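# Seat the loose edge protector onto the bundle's ridge

## Task

Put the loose V-shaped edge protector on top of the bundle so that it nests there: its V must straddle the bundle's ridge, and its two ends must line up with the bundle's two ends.

## Robot and tools

Robot: two arms on a table, left_arm (fitted with a left hand) and right_arm (fitted with a right hand, the mirror image). Calibrated bases in the scene frame: left_arm at (+0.043, +0.358, 0) m, quat_wxyz (+1.000, 0, 0, +0.022); right_arm at (+0.012, -0.289, 0) m, quat_wxyz (+1.000, 0, 0, +0.003). A two-camera stand is fixed behind the arms. Loose objects may now and then get a brief shove.

Scene frame: origin at table height, halfway between the nominal bases; +z up, +x out over the table, +y toward left_arm. Image left and right do not follow arm names. Reported end_effector_position (m) and end_effector_quat_wxyz are in this frame and may be a few cm off, more at long reach.

Hand point: a point fixed to the palm, 0.05 m in front of it and 0.15 m out from the wrist face. Its +z runs along the straight fingers, +y out of the palm, +x across the palm away from the thumb for the right hand (toward the thumb for the left). Straight fingers extend 0.06 to 0.07 m past the point along +z, their centre lines 0.06 m behind it along -y. Across the palm the hand spans 0.08 m on the little-finger side and 0.02 to 0.09 m on the thumb side. A wrist bracket on the little-finger side reaches 0.10 m across and can strike things.

The 28-number row (all values in [-1, 1], both arms always present): left_arm dx, dy, dz, rx, ry, rz; left hand little, ring, middle, index, thumb_bend, thumb_turn, force_limit, speed; then the same fourteen for right_arm and right hand. dx..rz are an offset, not a pose: measured along the arm's current Hand target axes, starting from the Hand target as it was when the action began. 1.0 equals 0.6 m or 180 degrees; rx, ry, rz form a single rotation vector. All rows of one action count from that same start, so repeating an offset in a new action moves further. Sending six zeros re-asks for the present Hand target. Fingers: +1 straight, -1 curled. thumb_bend +1 straight, -1 fully bent; thumb_turn +1 beside the palm, -1 opposite the fingers. force_limit maps -1..+1 to about 0..10 N at the fingertip (0..15 N for both thumb motors). speed rises linearly from nearly 0 at -1 to full at +0.48, full above that; full travel takes 0.49 s. Use speed -0.94 or lower for a gentle close. To keep a hand unchanged, resend the eight numbers of the last row actually executed for it; if none yet, send its hand_measured six plus hand_force_limit and hand_speed. A thumb turned in front plus fingers can hold items about 0.035 to 0.065 m thick, or a handle down to about 0.025 m. To squeeze harder, raise force_limit and send a target more closed than hand_measured; to release, send one more open.

Tools:
execute_actions(actions, cameras): actions is a list of actions; each action is a list of up to 15 rows, one per 1/30 s step, the last row held if fewer. Empty actions returns images of all cameras; otherwise name cameras or ["all"].
move(target, speed, blend, blocking, cameras): target is one 28-number row or a list of up to 15 rows, every row an offset from the same starting Hand targets, not chained. speed in m/s, 0.002 to 4.3, default 0.25 (turns up to twice that in rad/s), one value or one per target. blend in m rounds corners between list targets; 0 stops at each. Paths are straight, end together, take at least 0.5 s, cap at 10 s, and ignore obstacles and the other arm. Hand numbers of the first row go out at once; later ones are applied on arrival once everything rests. blocking=false returns after about 0.5 s while the move continues.
wait(seconds 0 to 10): lets time pass, arms holding.
stop: brakes a running move.
zoom_image(camera, region [x0,y0,x1,y1] px, at most 504 by 504): enlarges part of the newest image of that camera.
show_instructions: lists the reference images.
finished_scene(scene=1): ends the scene for good.
Cameras: cam_head_left, cam_head_right, cam_high, cam_low (896x504), cam_left_wrist, cam_right_wrist (672x504).

Results: per arm, Hand target (the commanded pose after clipping, the base for the next offsets), end_effector pose, joint positions, velocities (a within-noise line may be omitted), torques (positive toward larger joint angle; entries 3 and 4 wrap at ±28 N m), and per hand hand_measured, hand_stopped_by (moving, target, force, stalled, fault), hand_load_n (fingertip load, positive pushing open; near 0 after a lost grip), hand_force_limit, hand_speed. move adds a move: line with an ending (done, off_target, moving, held, fault) and limits (paced = pose clipped, held = steps withheld). done means within 10 mm and 2 degrees; neither done nor off_target reveals contact.

Behaviour: arms are sloppy; hands often rest 1 to 3 cm (sometimes 5 cm) short, usually low, without contact, and a loaded elbow may sag. If short after a new command, send the gap as an offset. Commanded orientation is clipped to within 40 degrees of the measured one per step. Avoid paths close to an arm's own base (go around) and a wrist near the first joint axis. Joint ranges (rad): waist ±2.880, shoulder 0 to 3.142, elbow 0 to 3.019, wrist pitch -1.693 to 1.571, wrist yaw ±1.571, wrist roll ±2.094.

Avoid: letting anything leave the table or leaving it off the table; dropping or releasing a moving part; fast or hard contact (faster motion and deeper targets hit harder); arms touching or one hand gripping the other; heavy finger loads; long stretched holds or pushing at unreachable poses, which overheat motors (MOTOR HOT at 85 °C, OVER-TEMPERATURE FAULT at 100 °C drops the arm for 30 to 60 s). End a push by commanding back beyond the hand point. Finish only when the protector rests in place without the robot.

Each tool is called after "Emit:" by a JSON object that holds its "api" and its "payload".

Reference images:

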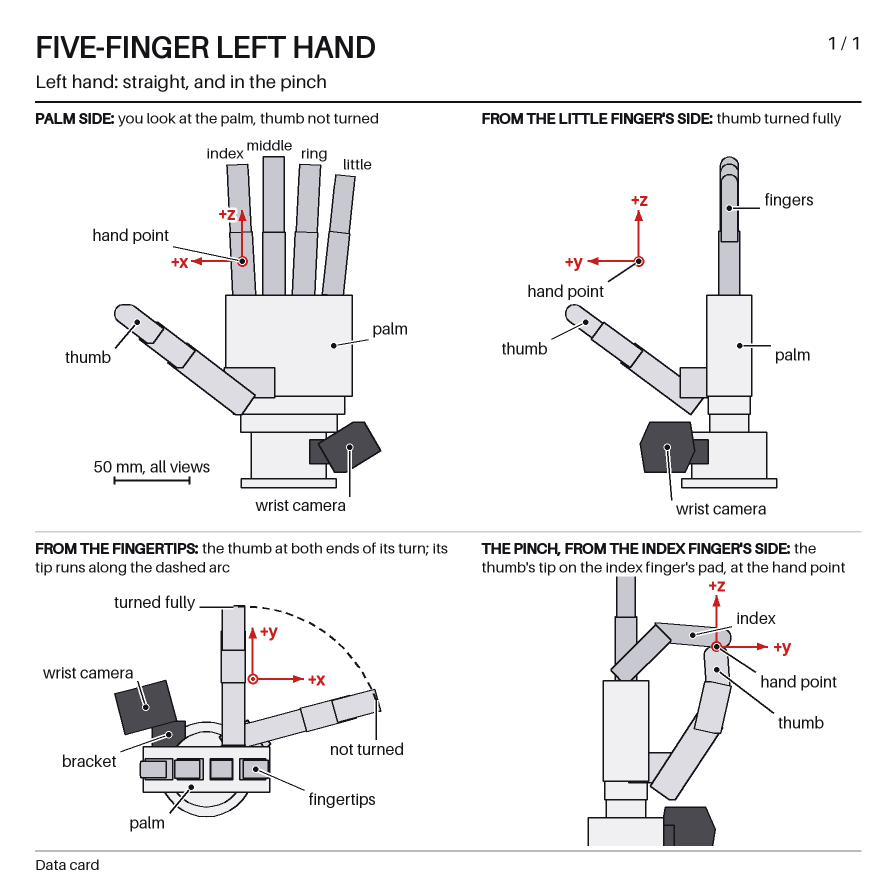

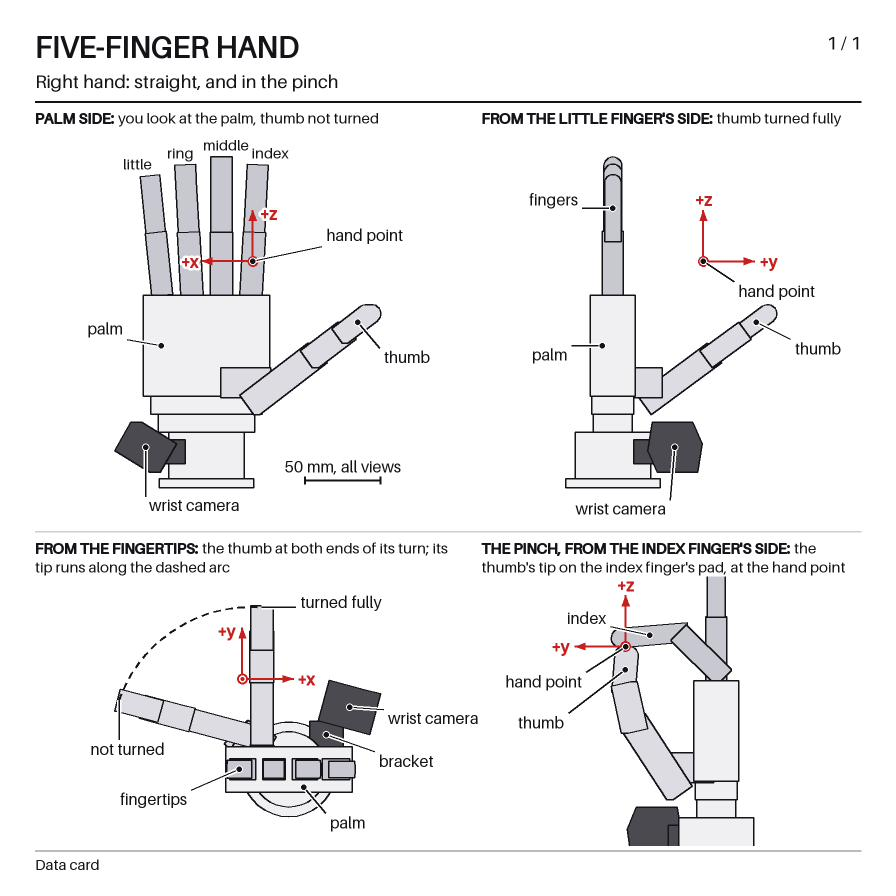

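## Session

Emit:
{"api": "execute_actions", "payload": {"actions": []}}

Scene clock: 0.00 s.
left_arm: end_effector_position=(+0.4530, -0.0382, +0.1225) hand_measured=(+1.000, +1.000, +1.000, +1.000, +1.000, +1.000) hand_load_n=(+0.0, +0.0, +0.0, +0.0, +0.0, +0.0) hand_stopped_by=(target, target, target, target, target, target) hand_force_limit=0.00 hand_speed=-0.80 end_effector_quat_wxyz=(-0.070, +0.481, +0.869, +0.087) | right_arm: end_effector_position=(+0.5702, -0.2540, +0.3141) hand_measured=(+1.000, +1.000, +1.000, +1.000, +1.000, +1.000) hand_load_n=(+0.0, +0.0, +0.0, +0.5, +0.0, +0.0) hand_stopped_by=(target, target, target, target, target, target) hand_force_limit=0.00 hand_speed=-0.80 end_effector_quat_wxyz=(+0.480, -0.255, +0.815, -0.201)
Joint positions: left_arm=[-0.956 2.072 1.922 -1.62 -0.103 1.659] | right_arm=[-0.043 1.19 1.041 -0.327 0.05 0.895]
Joint velocities: within noise
Joint torques (N m): no reading
Heat: left arm: hottest waist 22 °C; right arm: hottest waist 25 °C.
Hand target: left_arm +0.4571, -0.0427, +0.1344; -0.057, +0.480, +0.872, +0.083 | right_arm +0.5763, -0.2549, +0.3326; +0.495, -0.250, +0.806, -0.207

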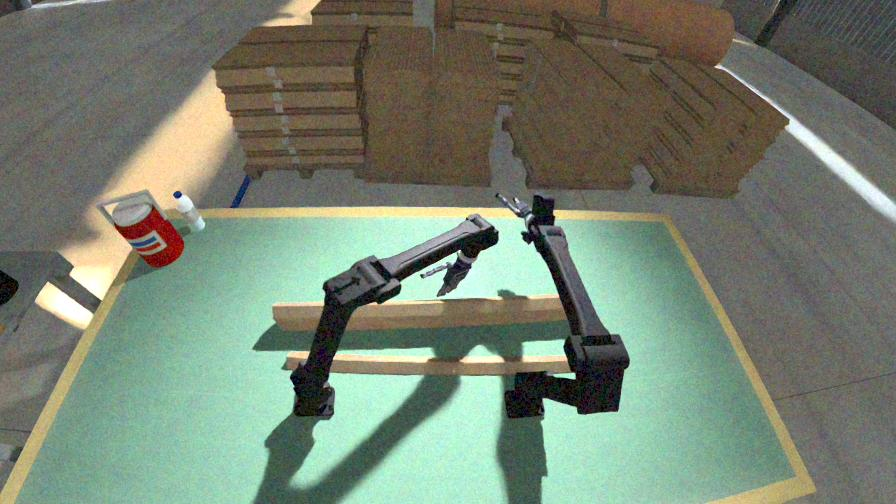

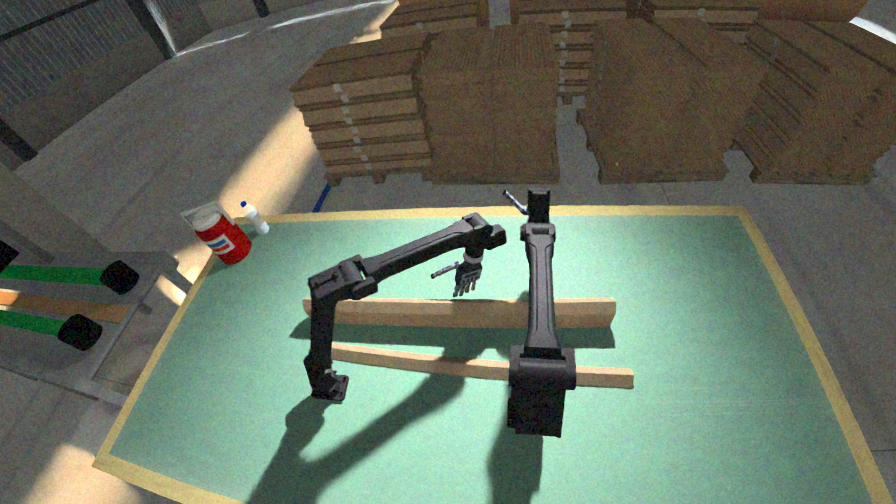

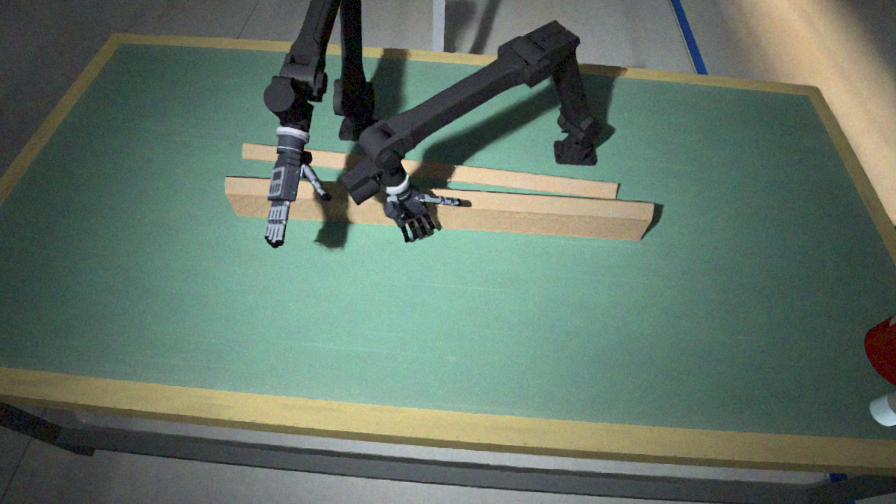

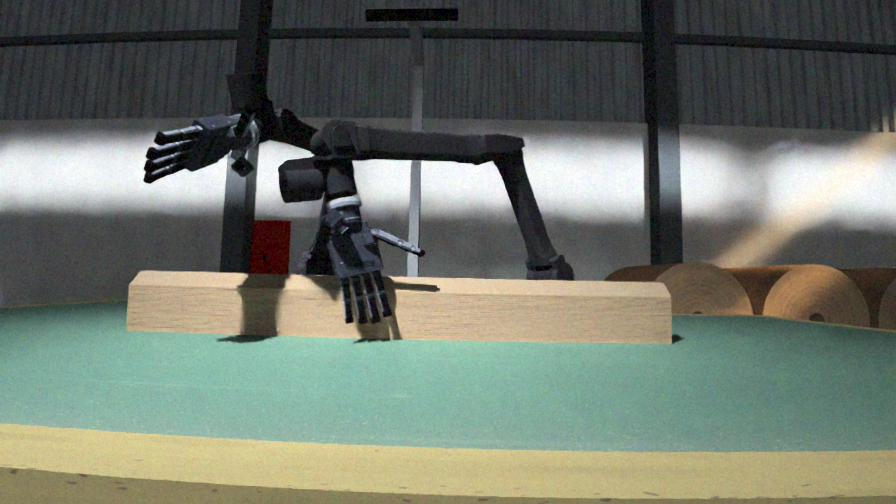

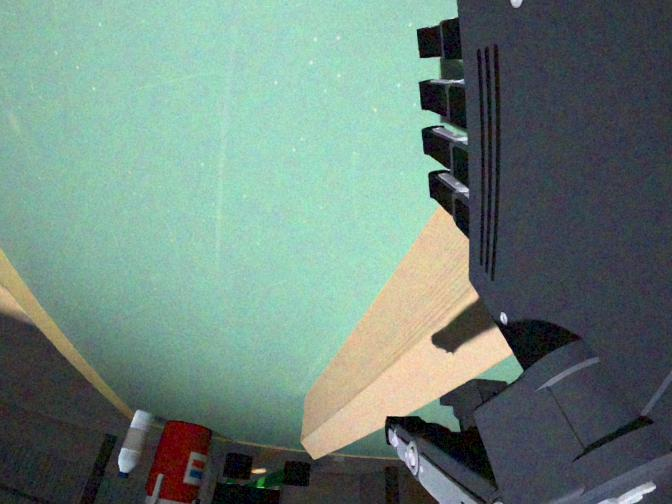

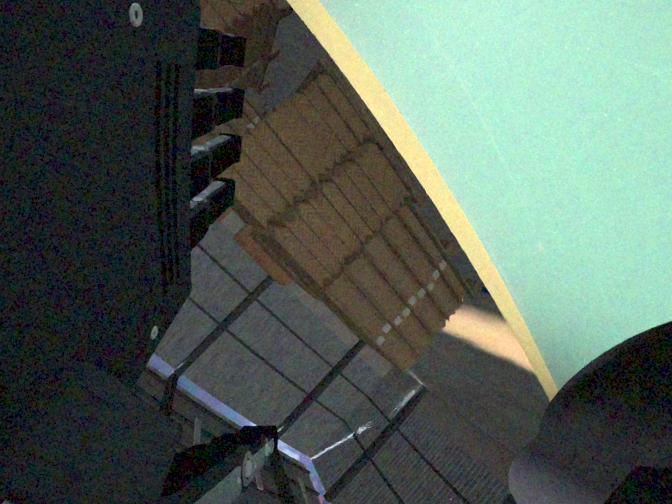

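Emit:
{"api": "zoom_image", "payload": {"camera": "cam_head_left", "region": [260, 270, 460, 400]}}

Emit:
{"api": "zoom_image", "payload": {"camera": "cam_head_right", "region": [460, 280, 660, 410]}}

Emit:
{"api": "zoom_image", "payload": {"camera": "cam_high", "region": [460, 130, 680, 260]}}

Emit:
{"api": "zoom_image", "payload": {"camera": "cam_high", "region": [200, 120, 400, 250]}}

Emit:
{"api": "zoom_image", "payload": {"camera": "cam_low", "region": [560, 240, 760, 370]}}

Emit:
{"api": "zoom_image", "payload": {"camera": "cam_left_wrist", "region": [260, 200, 560, 500]}}

Scaled by 2.520 from the camera's 896x504 image, which has a finer 1280x720 frame.

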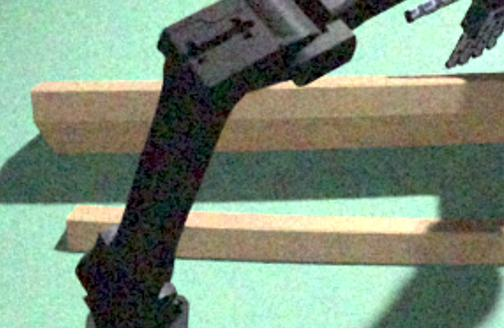

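Scaled by 2.520 from the camera's 896x504 image, which has a finer 1280x720 frame.

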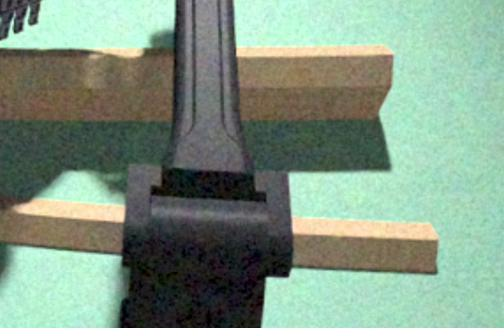

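Scaled by 2.291 from the camera's 896x504 image, which has a finer 1280x720 frame.

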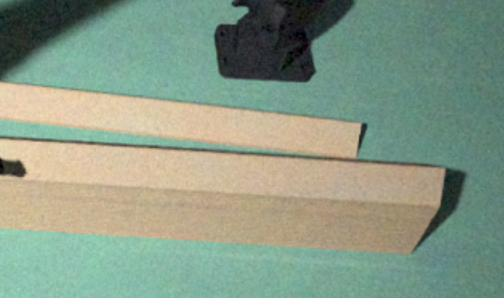

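Scaled by 2.520 from the camera's 896x504 image, which has a finer 1280x720 frame.

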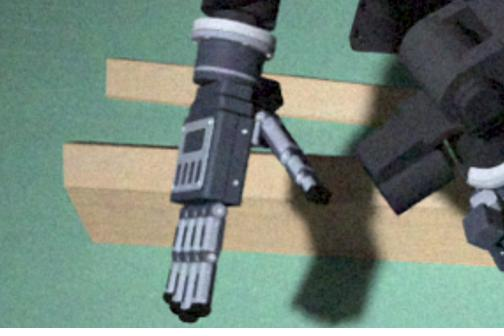

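Scaled by 2.520 from the camera's 896x504 image, which has a finer 1280x720 frame.

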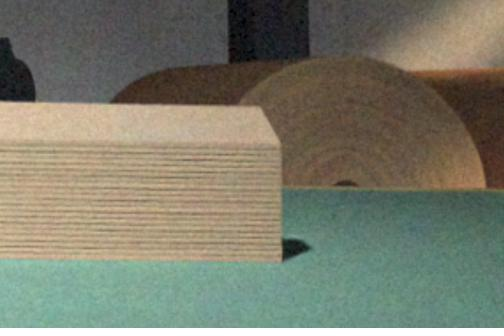

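Scaled by 1.680 from the camera's 672x504 image, which has a finer 960x720 frame.

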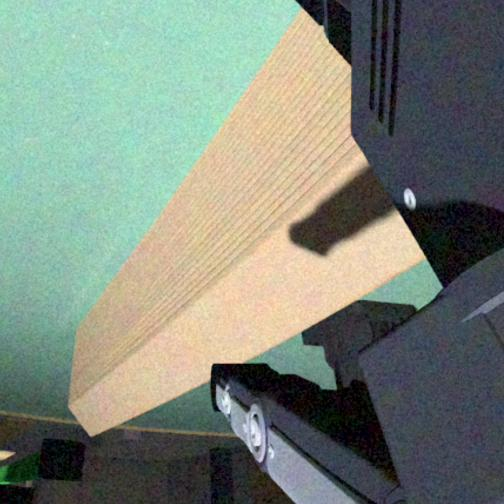

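Emit:
{"api": "move", "payload": {"target": [0.557,-0.1255,-0.363,0.0846,0.0156,-0.817,1,1,1,1,1,1,0,-0.8,0.095,0.125,-0.59,-0.3457,0.1418,-0.2738,1,1,1,1,1,1,0,-0.8], "speed": 0.3, "cameras": ["all"]}}

Scene clock: 12.60 s.
left_arm: end_effector_position=(+0.2207, +0.1494, +0.4008) hand_measured=(+1.000, +1.000, +1.000, +1.000, +1.000, +1.000) hand_load_n=(+0.0, +0.0, +0.0, +0.0, +0.0, +0.0) hand_stopped_by=(target, target, target, target, target, target) hand_force_limit=0.00 hand_speed=-0.80 end_effector_quat_wxyz=(-0.011, +0.680, -0.708, +0.190) | right_arm: end_effector_position=(+0.2247, -0.2000, +0.4004) hand_measured=(+1.000, +1.000, +1.000, +1.000, +1.000, +1.000) hand_load_n=(+0.0, +0.0, +0.0, +0.0, +0.0, +0.0) hand_stopped_by=(target, target, target, target, target, target) hand_force_limit=0.00 hand_speed=-0.80 end_effector_quat_wxyz=(-0.194, +0.678, -0.702, +0.100)
Joint positions: left_arm=[-0.655 0.963 1.451 -1.679 0.05 -0.582] | right_arm=[0.161 0.88 1.423 -1.677 -0.053 0.213]
Joint torques (N m): left_arm=[1.73 -3.66 7.57 0.17 0.16 -0.25] | right_arm=[1.2 -1.55 7.64 0.76 0.15 -0.19]
Heat: left arm: hottest waist 21 °C; right arm: hottest waist 25 °C.
Hand target: left_arm +0.2196, +0.1504, +0.4010; +0.000, +0.707, -0.707, -0.001 | right_arm +0.2206, -0.1994, +0.3998; +0.000, +0.707, -0.708, +0.000
Off the commanded pose: left_arm 0.001 m, 22 deg | right_arm 0.004 m, 25 deg.
joint sent to its limit (left arm) — joint 4 (wrist pitch), lower limit. The joint targets are off in orientation, not in position.
joint sent to its limit (right arm) — joint 4 (wrist pitch), lower limit. The joint targets are off in orientation, not in position.
move: off_target (left_arm, right_arm)

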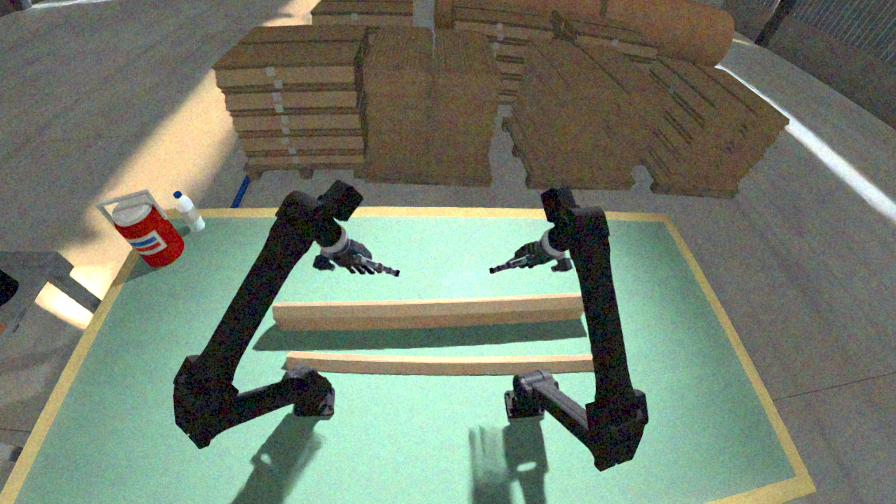

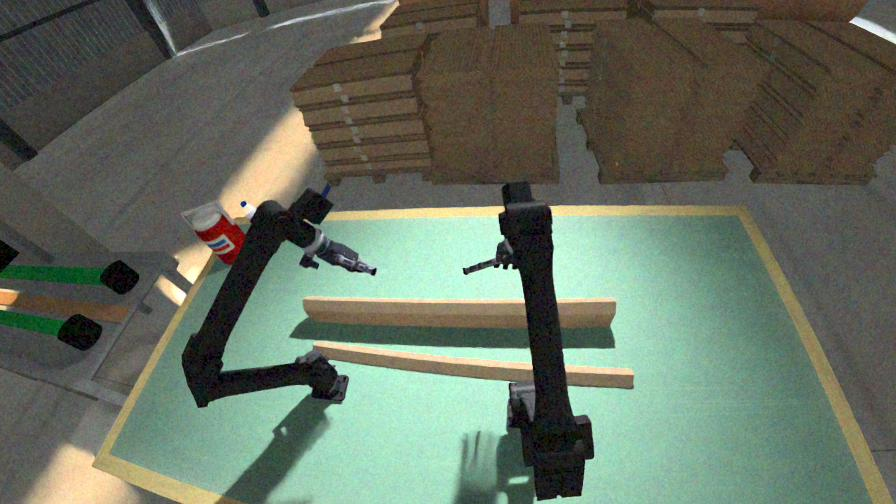

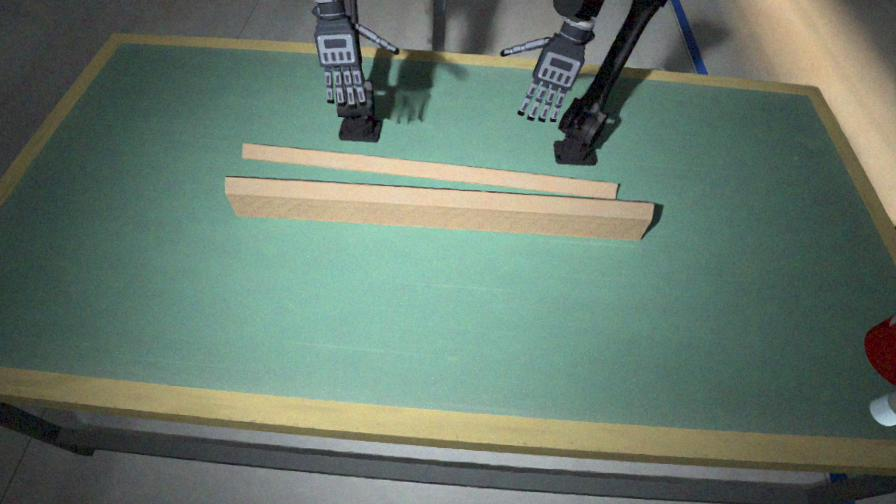

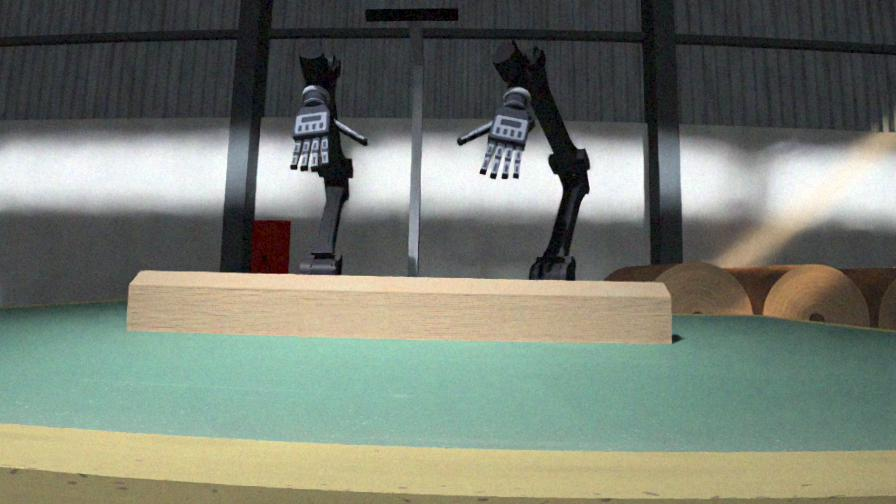

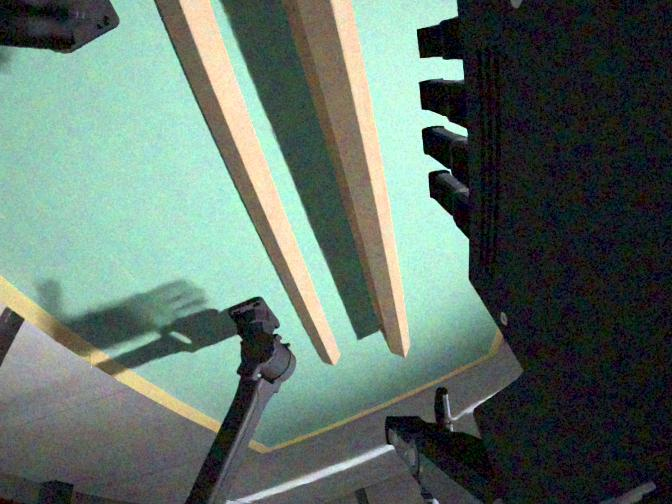

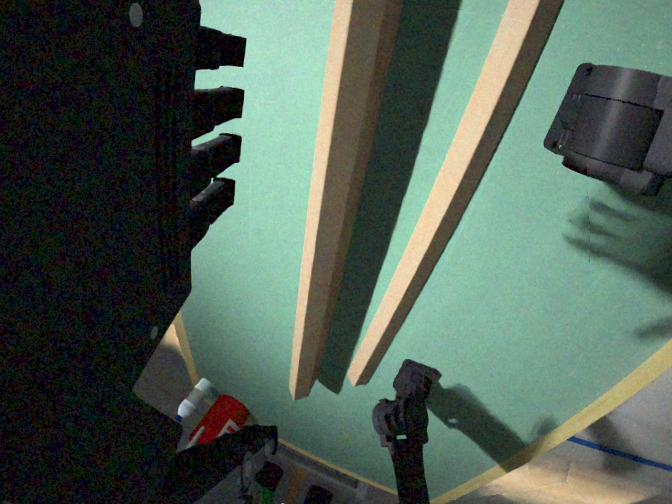

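Emit:
{"api": "zoom_image", "payload": {"camera": "cam_left_wrist", "region": [240, 220, 460, 400]}}

Emit:
{"api": "zoom_image", "payload": {"camera": "cam_right_wrist", "region": [250, 250, 450, 420]}}

Emit:
{"api": "zoom_image", "payload": {"camera": "cam_high", "region": [220, 130, 380, 230]}}

Emit:
{"api": "zoom_image", "payload": {"camera": "cam_head_left", "region": [260, 280, 400, 390]}}

Emit:
{"api": "zoom_image", "payload": {"camera": "cam_head_right", "region": [540, 290, 660, 400]}}

Scaled by 2.291 from the camera's 672x504 image, which has a finer 960x720 frame.

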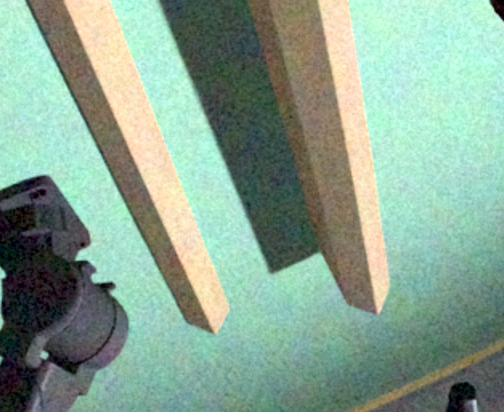

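Scaled by 2.520 from the camera's 672x504 image, which has a finer 960x720 frame.

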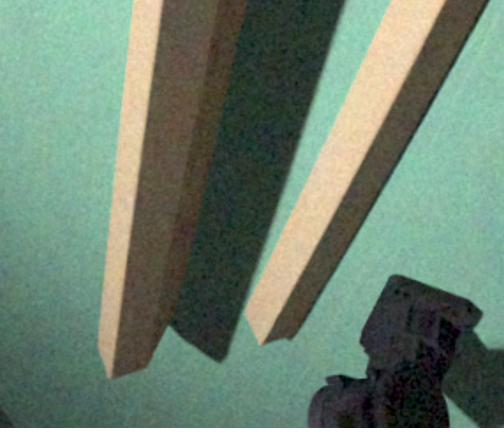

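Scaled by 3.150 from the camera's 896x504 image, which has a finer 1280x720 frame.

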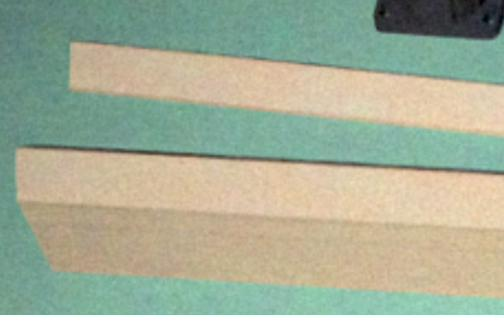

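Scaled by 3.600 from the camera's 896x504 image, which has a finer 1280x720 frame.

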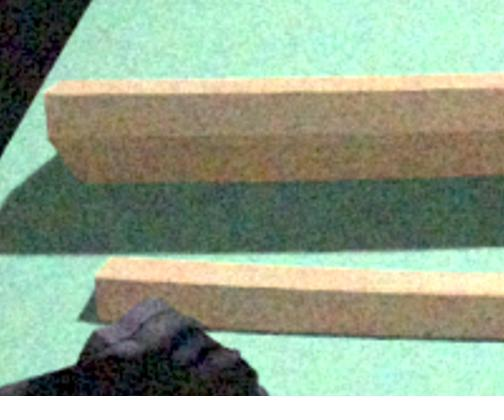

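Scaled by 4.200 from the camera's 896x504 image, which has a finer 1280x720 frame.

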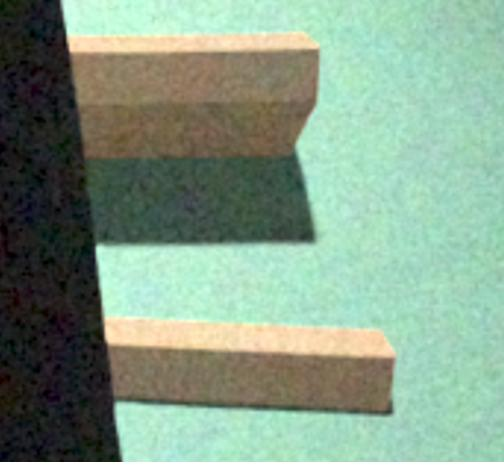

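Emit:
{"api": "move", "payload": {"target": [[-0.35,-0.083,0.167,0,0,-0.25,-1,-1,-1,0,1,-1,0,0,0.367,-0.133,0.167,0,0,0.25,-1,-1,-1,0,1,-1,0,0],[-0.617,0.092,0.3,0,0,-0.5,-1,-1,-1,0,1,-1,0,0,0.767,0.142,0.3,0,0,0.5,-1,-1,-1,0,1,-1,0,0]], "speed": 0.25, "blend": 0.05, "cameras": ["all"]}}

Scene clock: 19.03 s.
left_arm: end_effector_position=(+0.1642, +0.5164, +0.2253) hand_measured=(-1.000, -1.000, -1.000, +0.000, +1.000, -1.000) hand_load_n=(+0.0, +0.0, +0.0, +0.0, +0.0, +0.0) hand_stopped_by=(target, target, target, target, target, target) hand_force_limit=0.00 hand_speed=0.00 end_effector_quat_wxyz=(+0.000, +1.000, +0.009, -0.003) | right_arm: end_effector_position=(+0.1299, -0.6410, +0.2087) hand_measured=(-1.000, -1.000, -1.000, +0.000, +1.000, -1.000) hand_load_n=(+0.0, +0.0, +0.0, +0.0, -0.5, +0.0) hand_stopped_by=(target, target, target, target, target, target) hand_force_limit=0.00 hand_speed=0.00 end_effector_quat_wxyz=(-0.007, -0.014, +1.000, +0.025)
Joint positions: left_arm=[1.134 0.943 0.987 -1.617 -0.005 -0.41] | right_arm=[-1.36 1.484 1.379 -1.519 0.003 0.188]
Joint torques (N m): left_arm=[1.67 -2.43 7.84 0.34 0.05 0.14] | right_arm=[-0.21 -9.76 11.9 0.65 0.02 0.21]
Heat: left arm: hottest waist 21 °C; right arm: hottest waist 25 °C.
Hand target: left_arm +0.1640, +0.5207, +0.2214; +0.000, +1.000, +0.001, +0.000 | right_arm +0.1346, -0.6596, +0.2200; +0.000, +0.001, +1.000, +0.000
Off the commanded pose: left_arm 0.006 m, 1 deg | right_arm 0.022 m, 3 deg.
move: off_target (right_arm)

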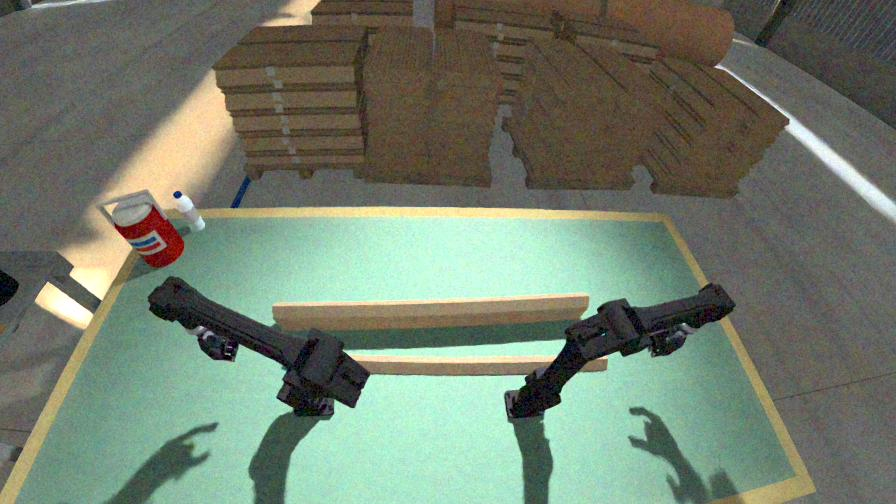

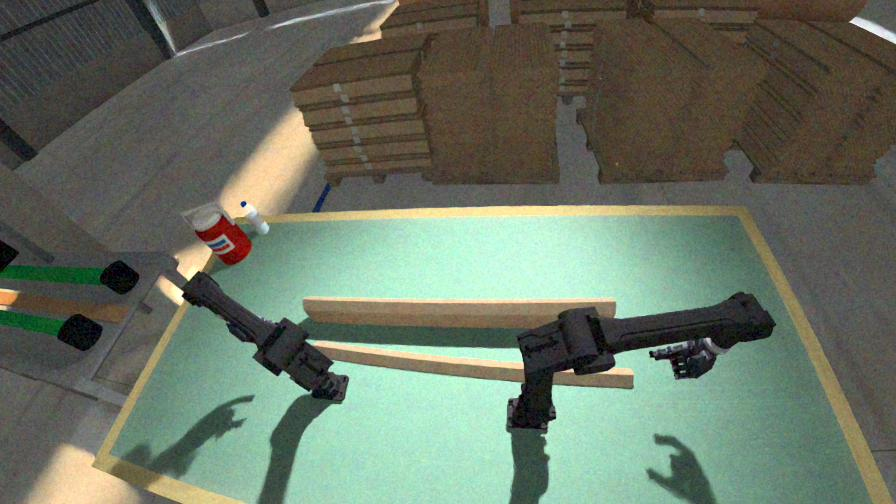

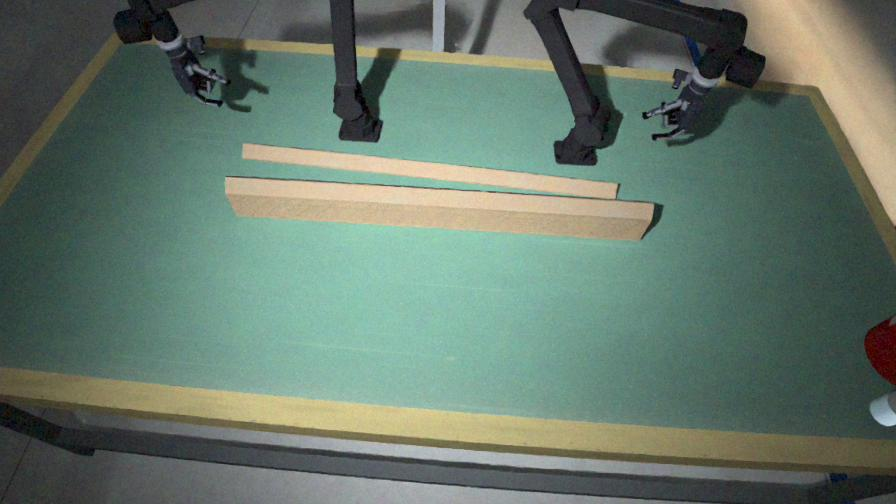

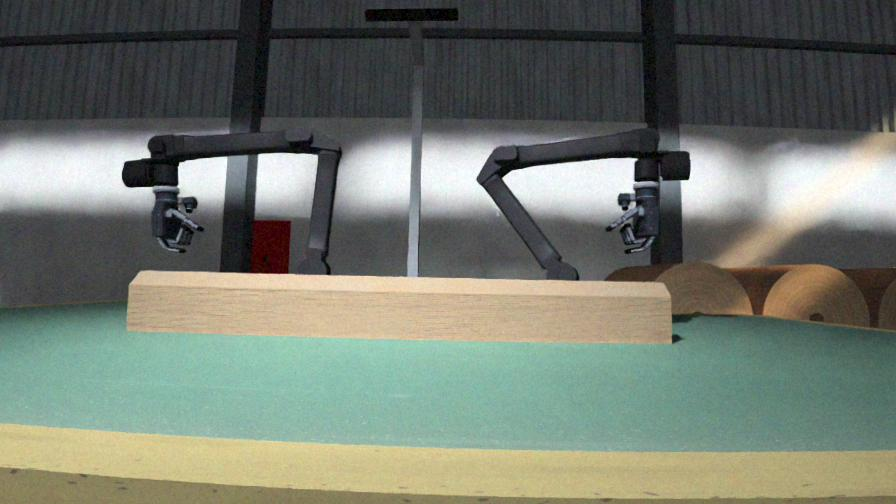

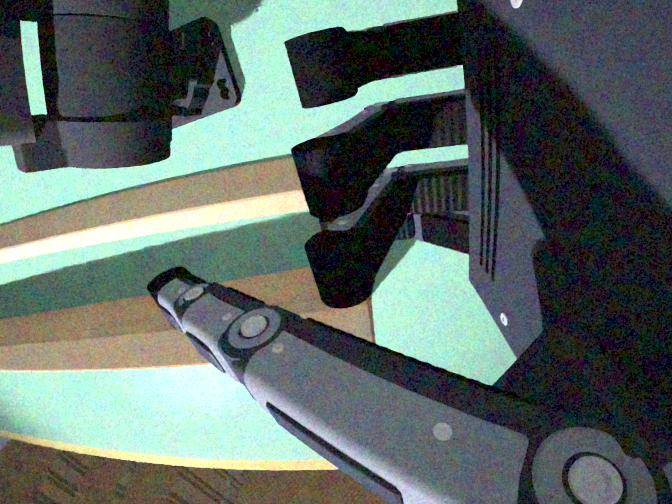

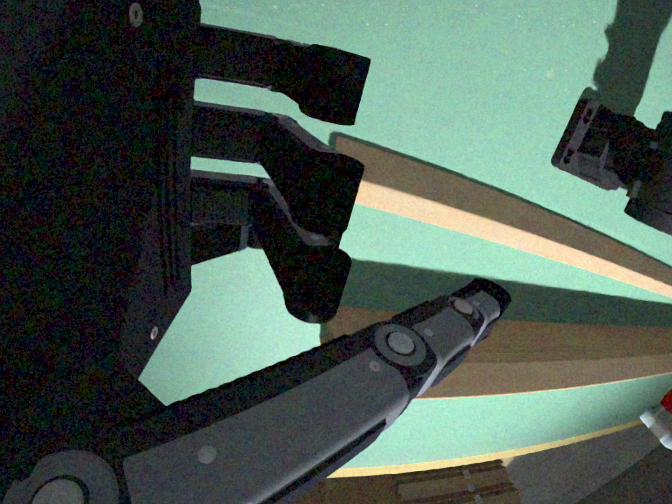

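Emit:
{"api": "zoom_image", "payload": {"camera": "cam_high", "region": [560, 60, 780, 220]}}

Emit:
{"api": "zoom_image", "payload": {"camera": "cam_high", "region": [120, 20, 340, 200]}}

Emit:
{"api": "zoom_image", "payload": {"camera": "cam_low", "region": [580, 130, 720, 290]}}

Emit:
{"api": "zoom_image", "payload": {"camera": "cam_left_wrist", "region": [200, 100, 500, 400]}}

Emit:
{"api": "zoom_image", "payload": {"camera": "cam_head_right", "region": [560, 280, 780, 440]}}

Scaled by 2.291 from the camera's 896x504 image, which has a finer 1280x720 frame.

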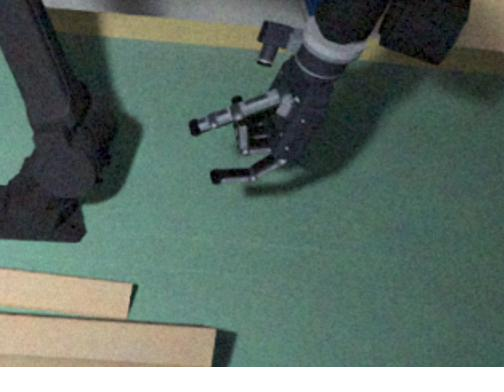

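Scaled by 2.291 from the camera's 896x504 image, which has a finer 1280x720 frame.

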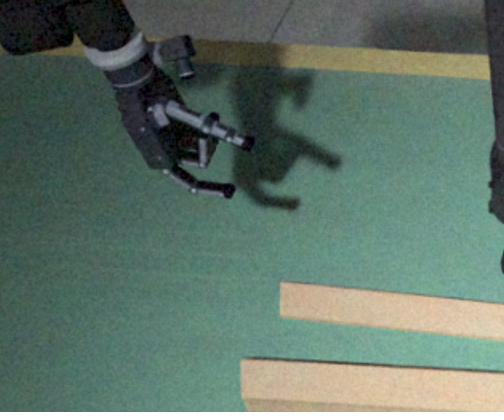

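Scaled by 3.150 from the camera's 896x504 image, which has a finer 1280x720 frame.

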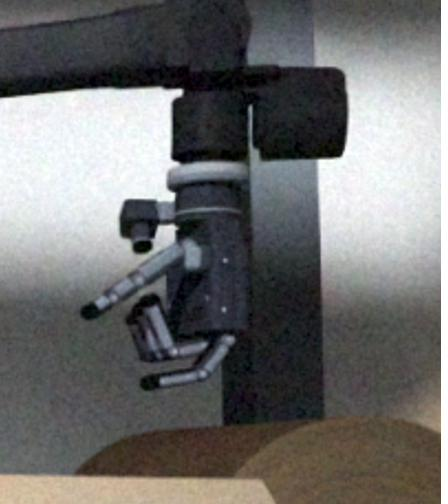

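Scaled by 1.680 from the camera's 672x504 image, which has a finer 960x720 frame.

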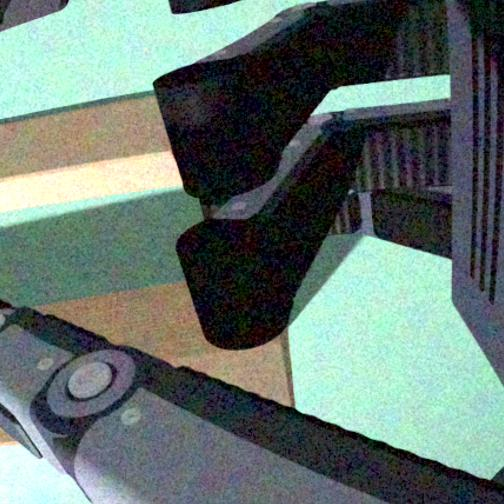

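Scaled by 2.291 from the camera's 896x504 image, which has a finer 1280x720 frame.

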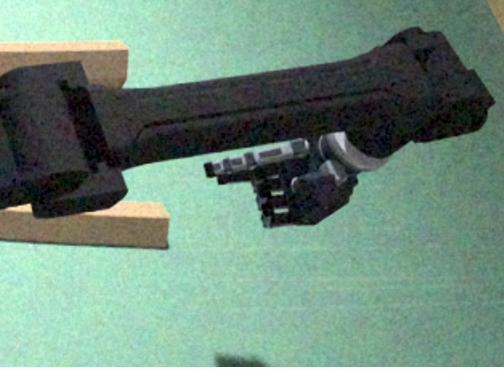

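Emit:
{"api": "move", "payload": {"target": [0,-0.067,0.268,0,0,0,-1,-1,-1,0,1,0.3,0,0,0.008,-0.033,0.267,0,0,0,-1,-1,-1,0,1,0.3,0,0], "speed": 0.15, "cameras": ["all"]}}

Scene clock: 23.40 s.
left_arm: end_effector_position=(+0.1657, +0.5590, +0.0649) hand_measured=(-1.000, -1.000, -1.000, +0.000, +1.000, +0.300) hand_load_n=(+0.0, +0.0, +0.0, +0.0, +0.0, +0.0) hand_stopped_by=(target, target, target, target, target, target) hand_force_limit=0.00 hand_speed=0.00 end_effector_quat_wxyz=(-0.001, +1.000, +0.009, -0.002) | right_arm: end_effector_position=(+0.1327, -0.6735, +0.0622) hand_measured=(-1.000, -1.000, -1.000, +0.000, +1.000, +0.300) hand_load_n=(+0.5, +0.0, +0.0, +0.0, +0.0, +0.0) hand_stopped_by=(target, target, target, target, target, target) hand_force_limit=0.00 hand_speed=0.00 end_effector_quat_wxyz=(-0.003, -0.008, +1.000, +0.006)
Joint positions: left_arm=[1.189 1.165 0.698 -1.104 -0.005 -0.356] | right_arm=[-1.371 1.644 1.173 -1.112 0.003 0.188]
Joint torques (N m): left_arm=[1.67 -4.54 6.97 0.34 0.06 0.15] | right_arm=[-0.97 -11.11 7.08 0.8 0.04 0.03]
Heat: left arm: hottest waist 21 °C; right arm: hottest waist 25 °C.
Hand target: left_arm +0.1639, +0.5611, +0.0607; -0.001, +1.000, +0.000, +0.000 | right_arm +0.1297, -0.6795, +0.0598; +0.000, +0.001, +1.000, +0.000
Off the commanded pose: left_arm 0.005 m, 1 deg | right_arm 0.007 m, 1 deg.
move: done

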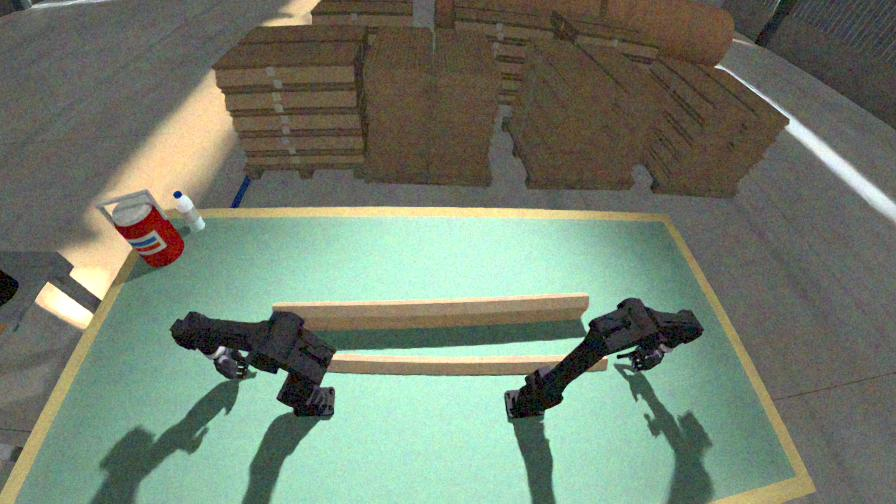

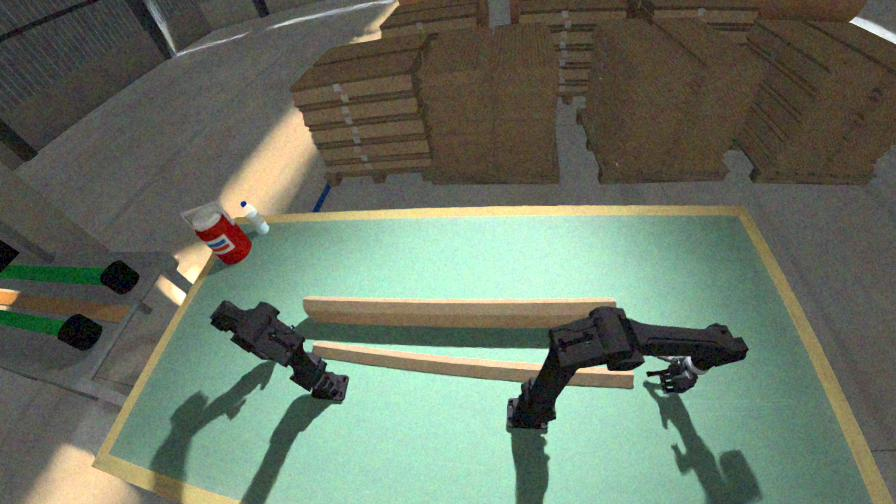

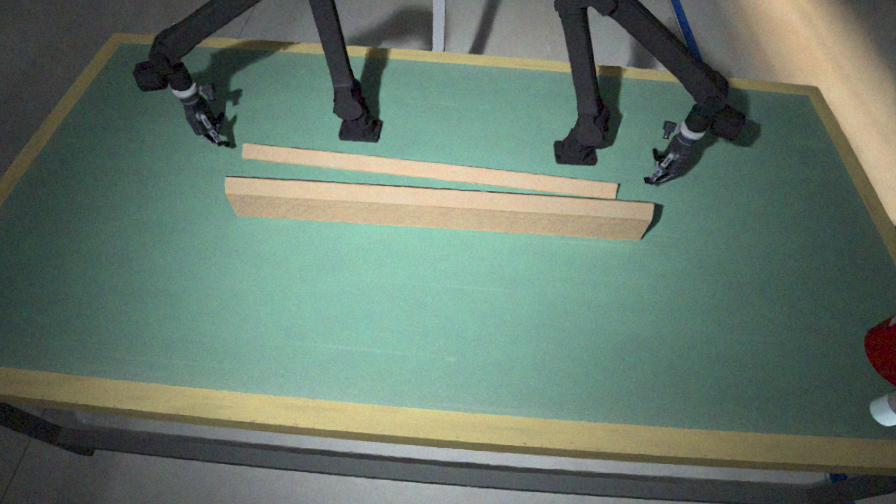

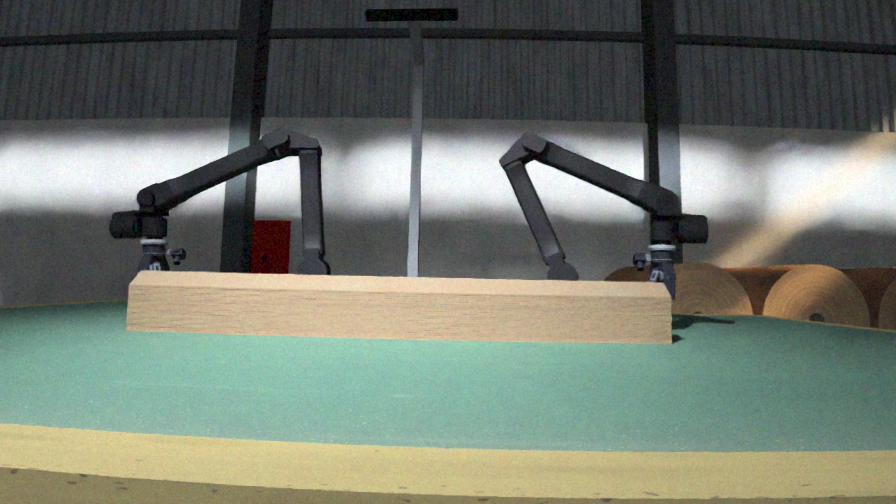

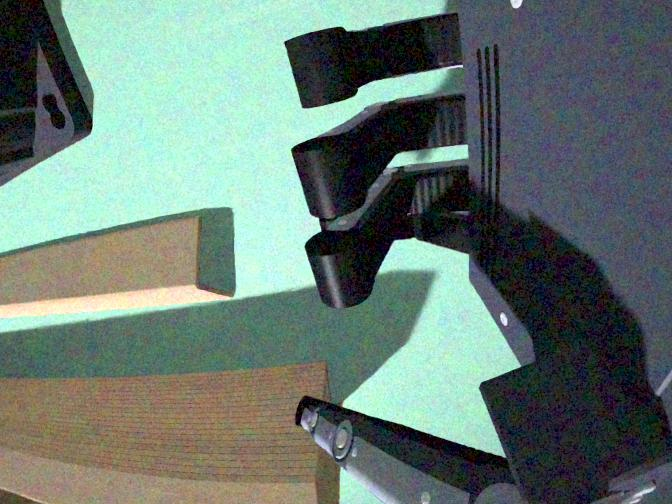

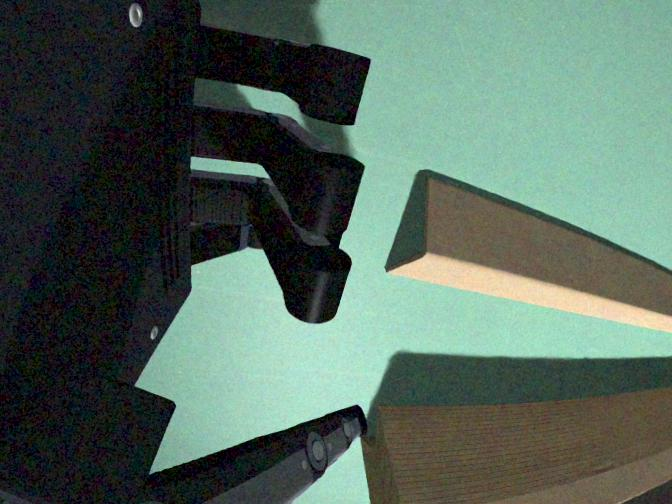

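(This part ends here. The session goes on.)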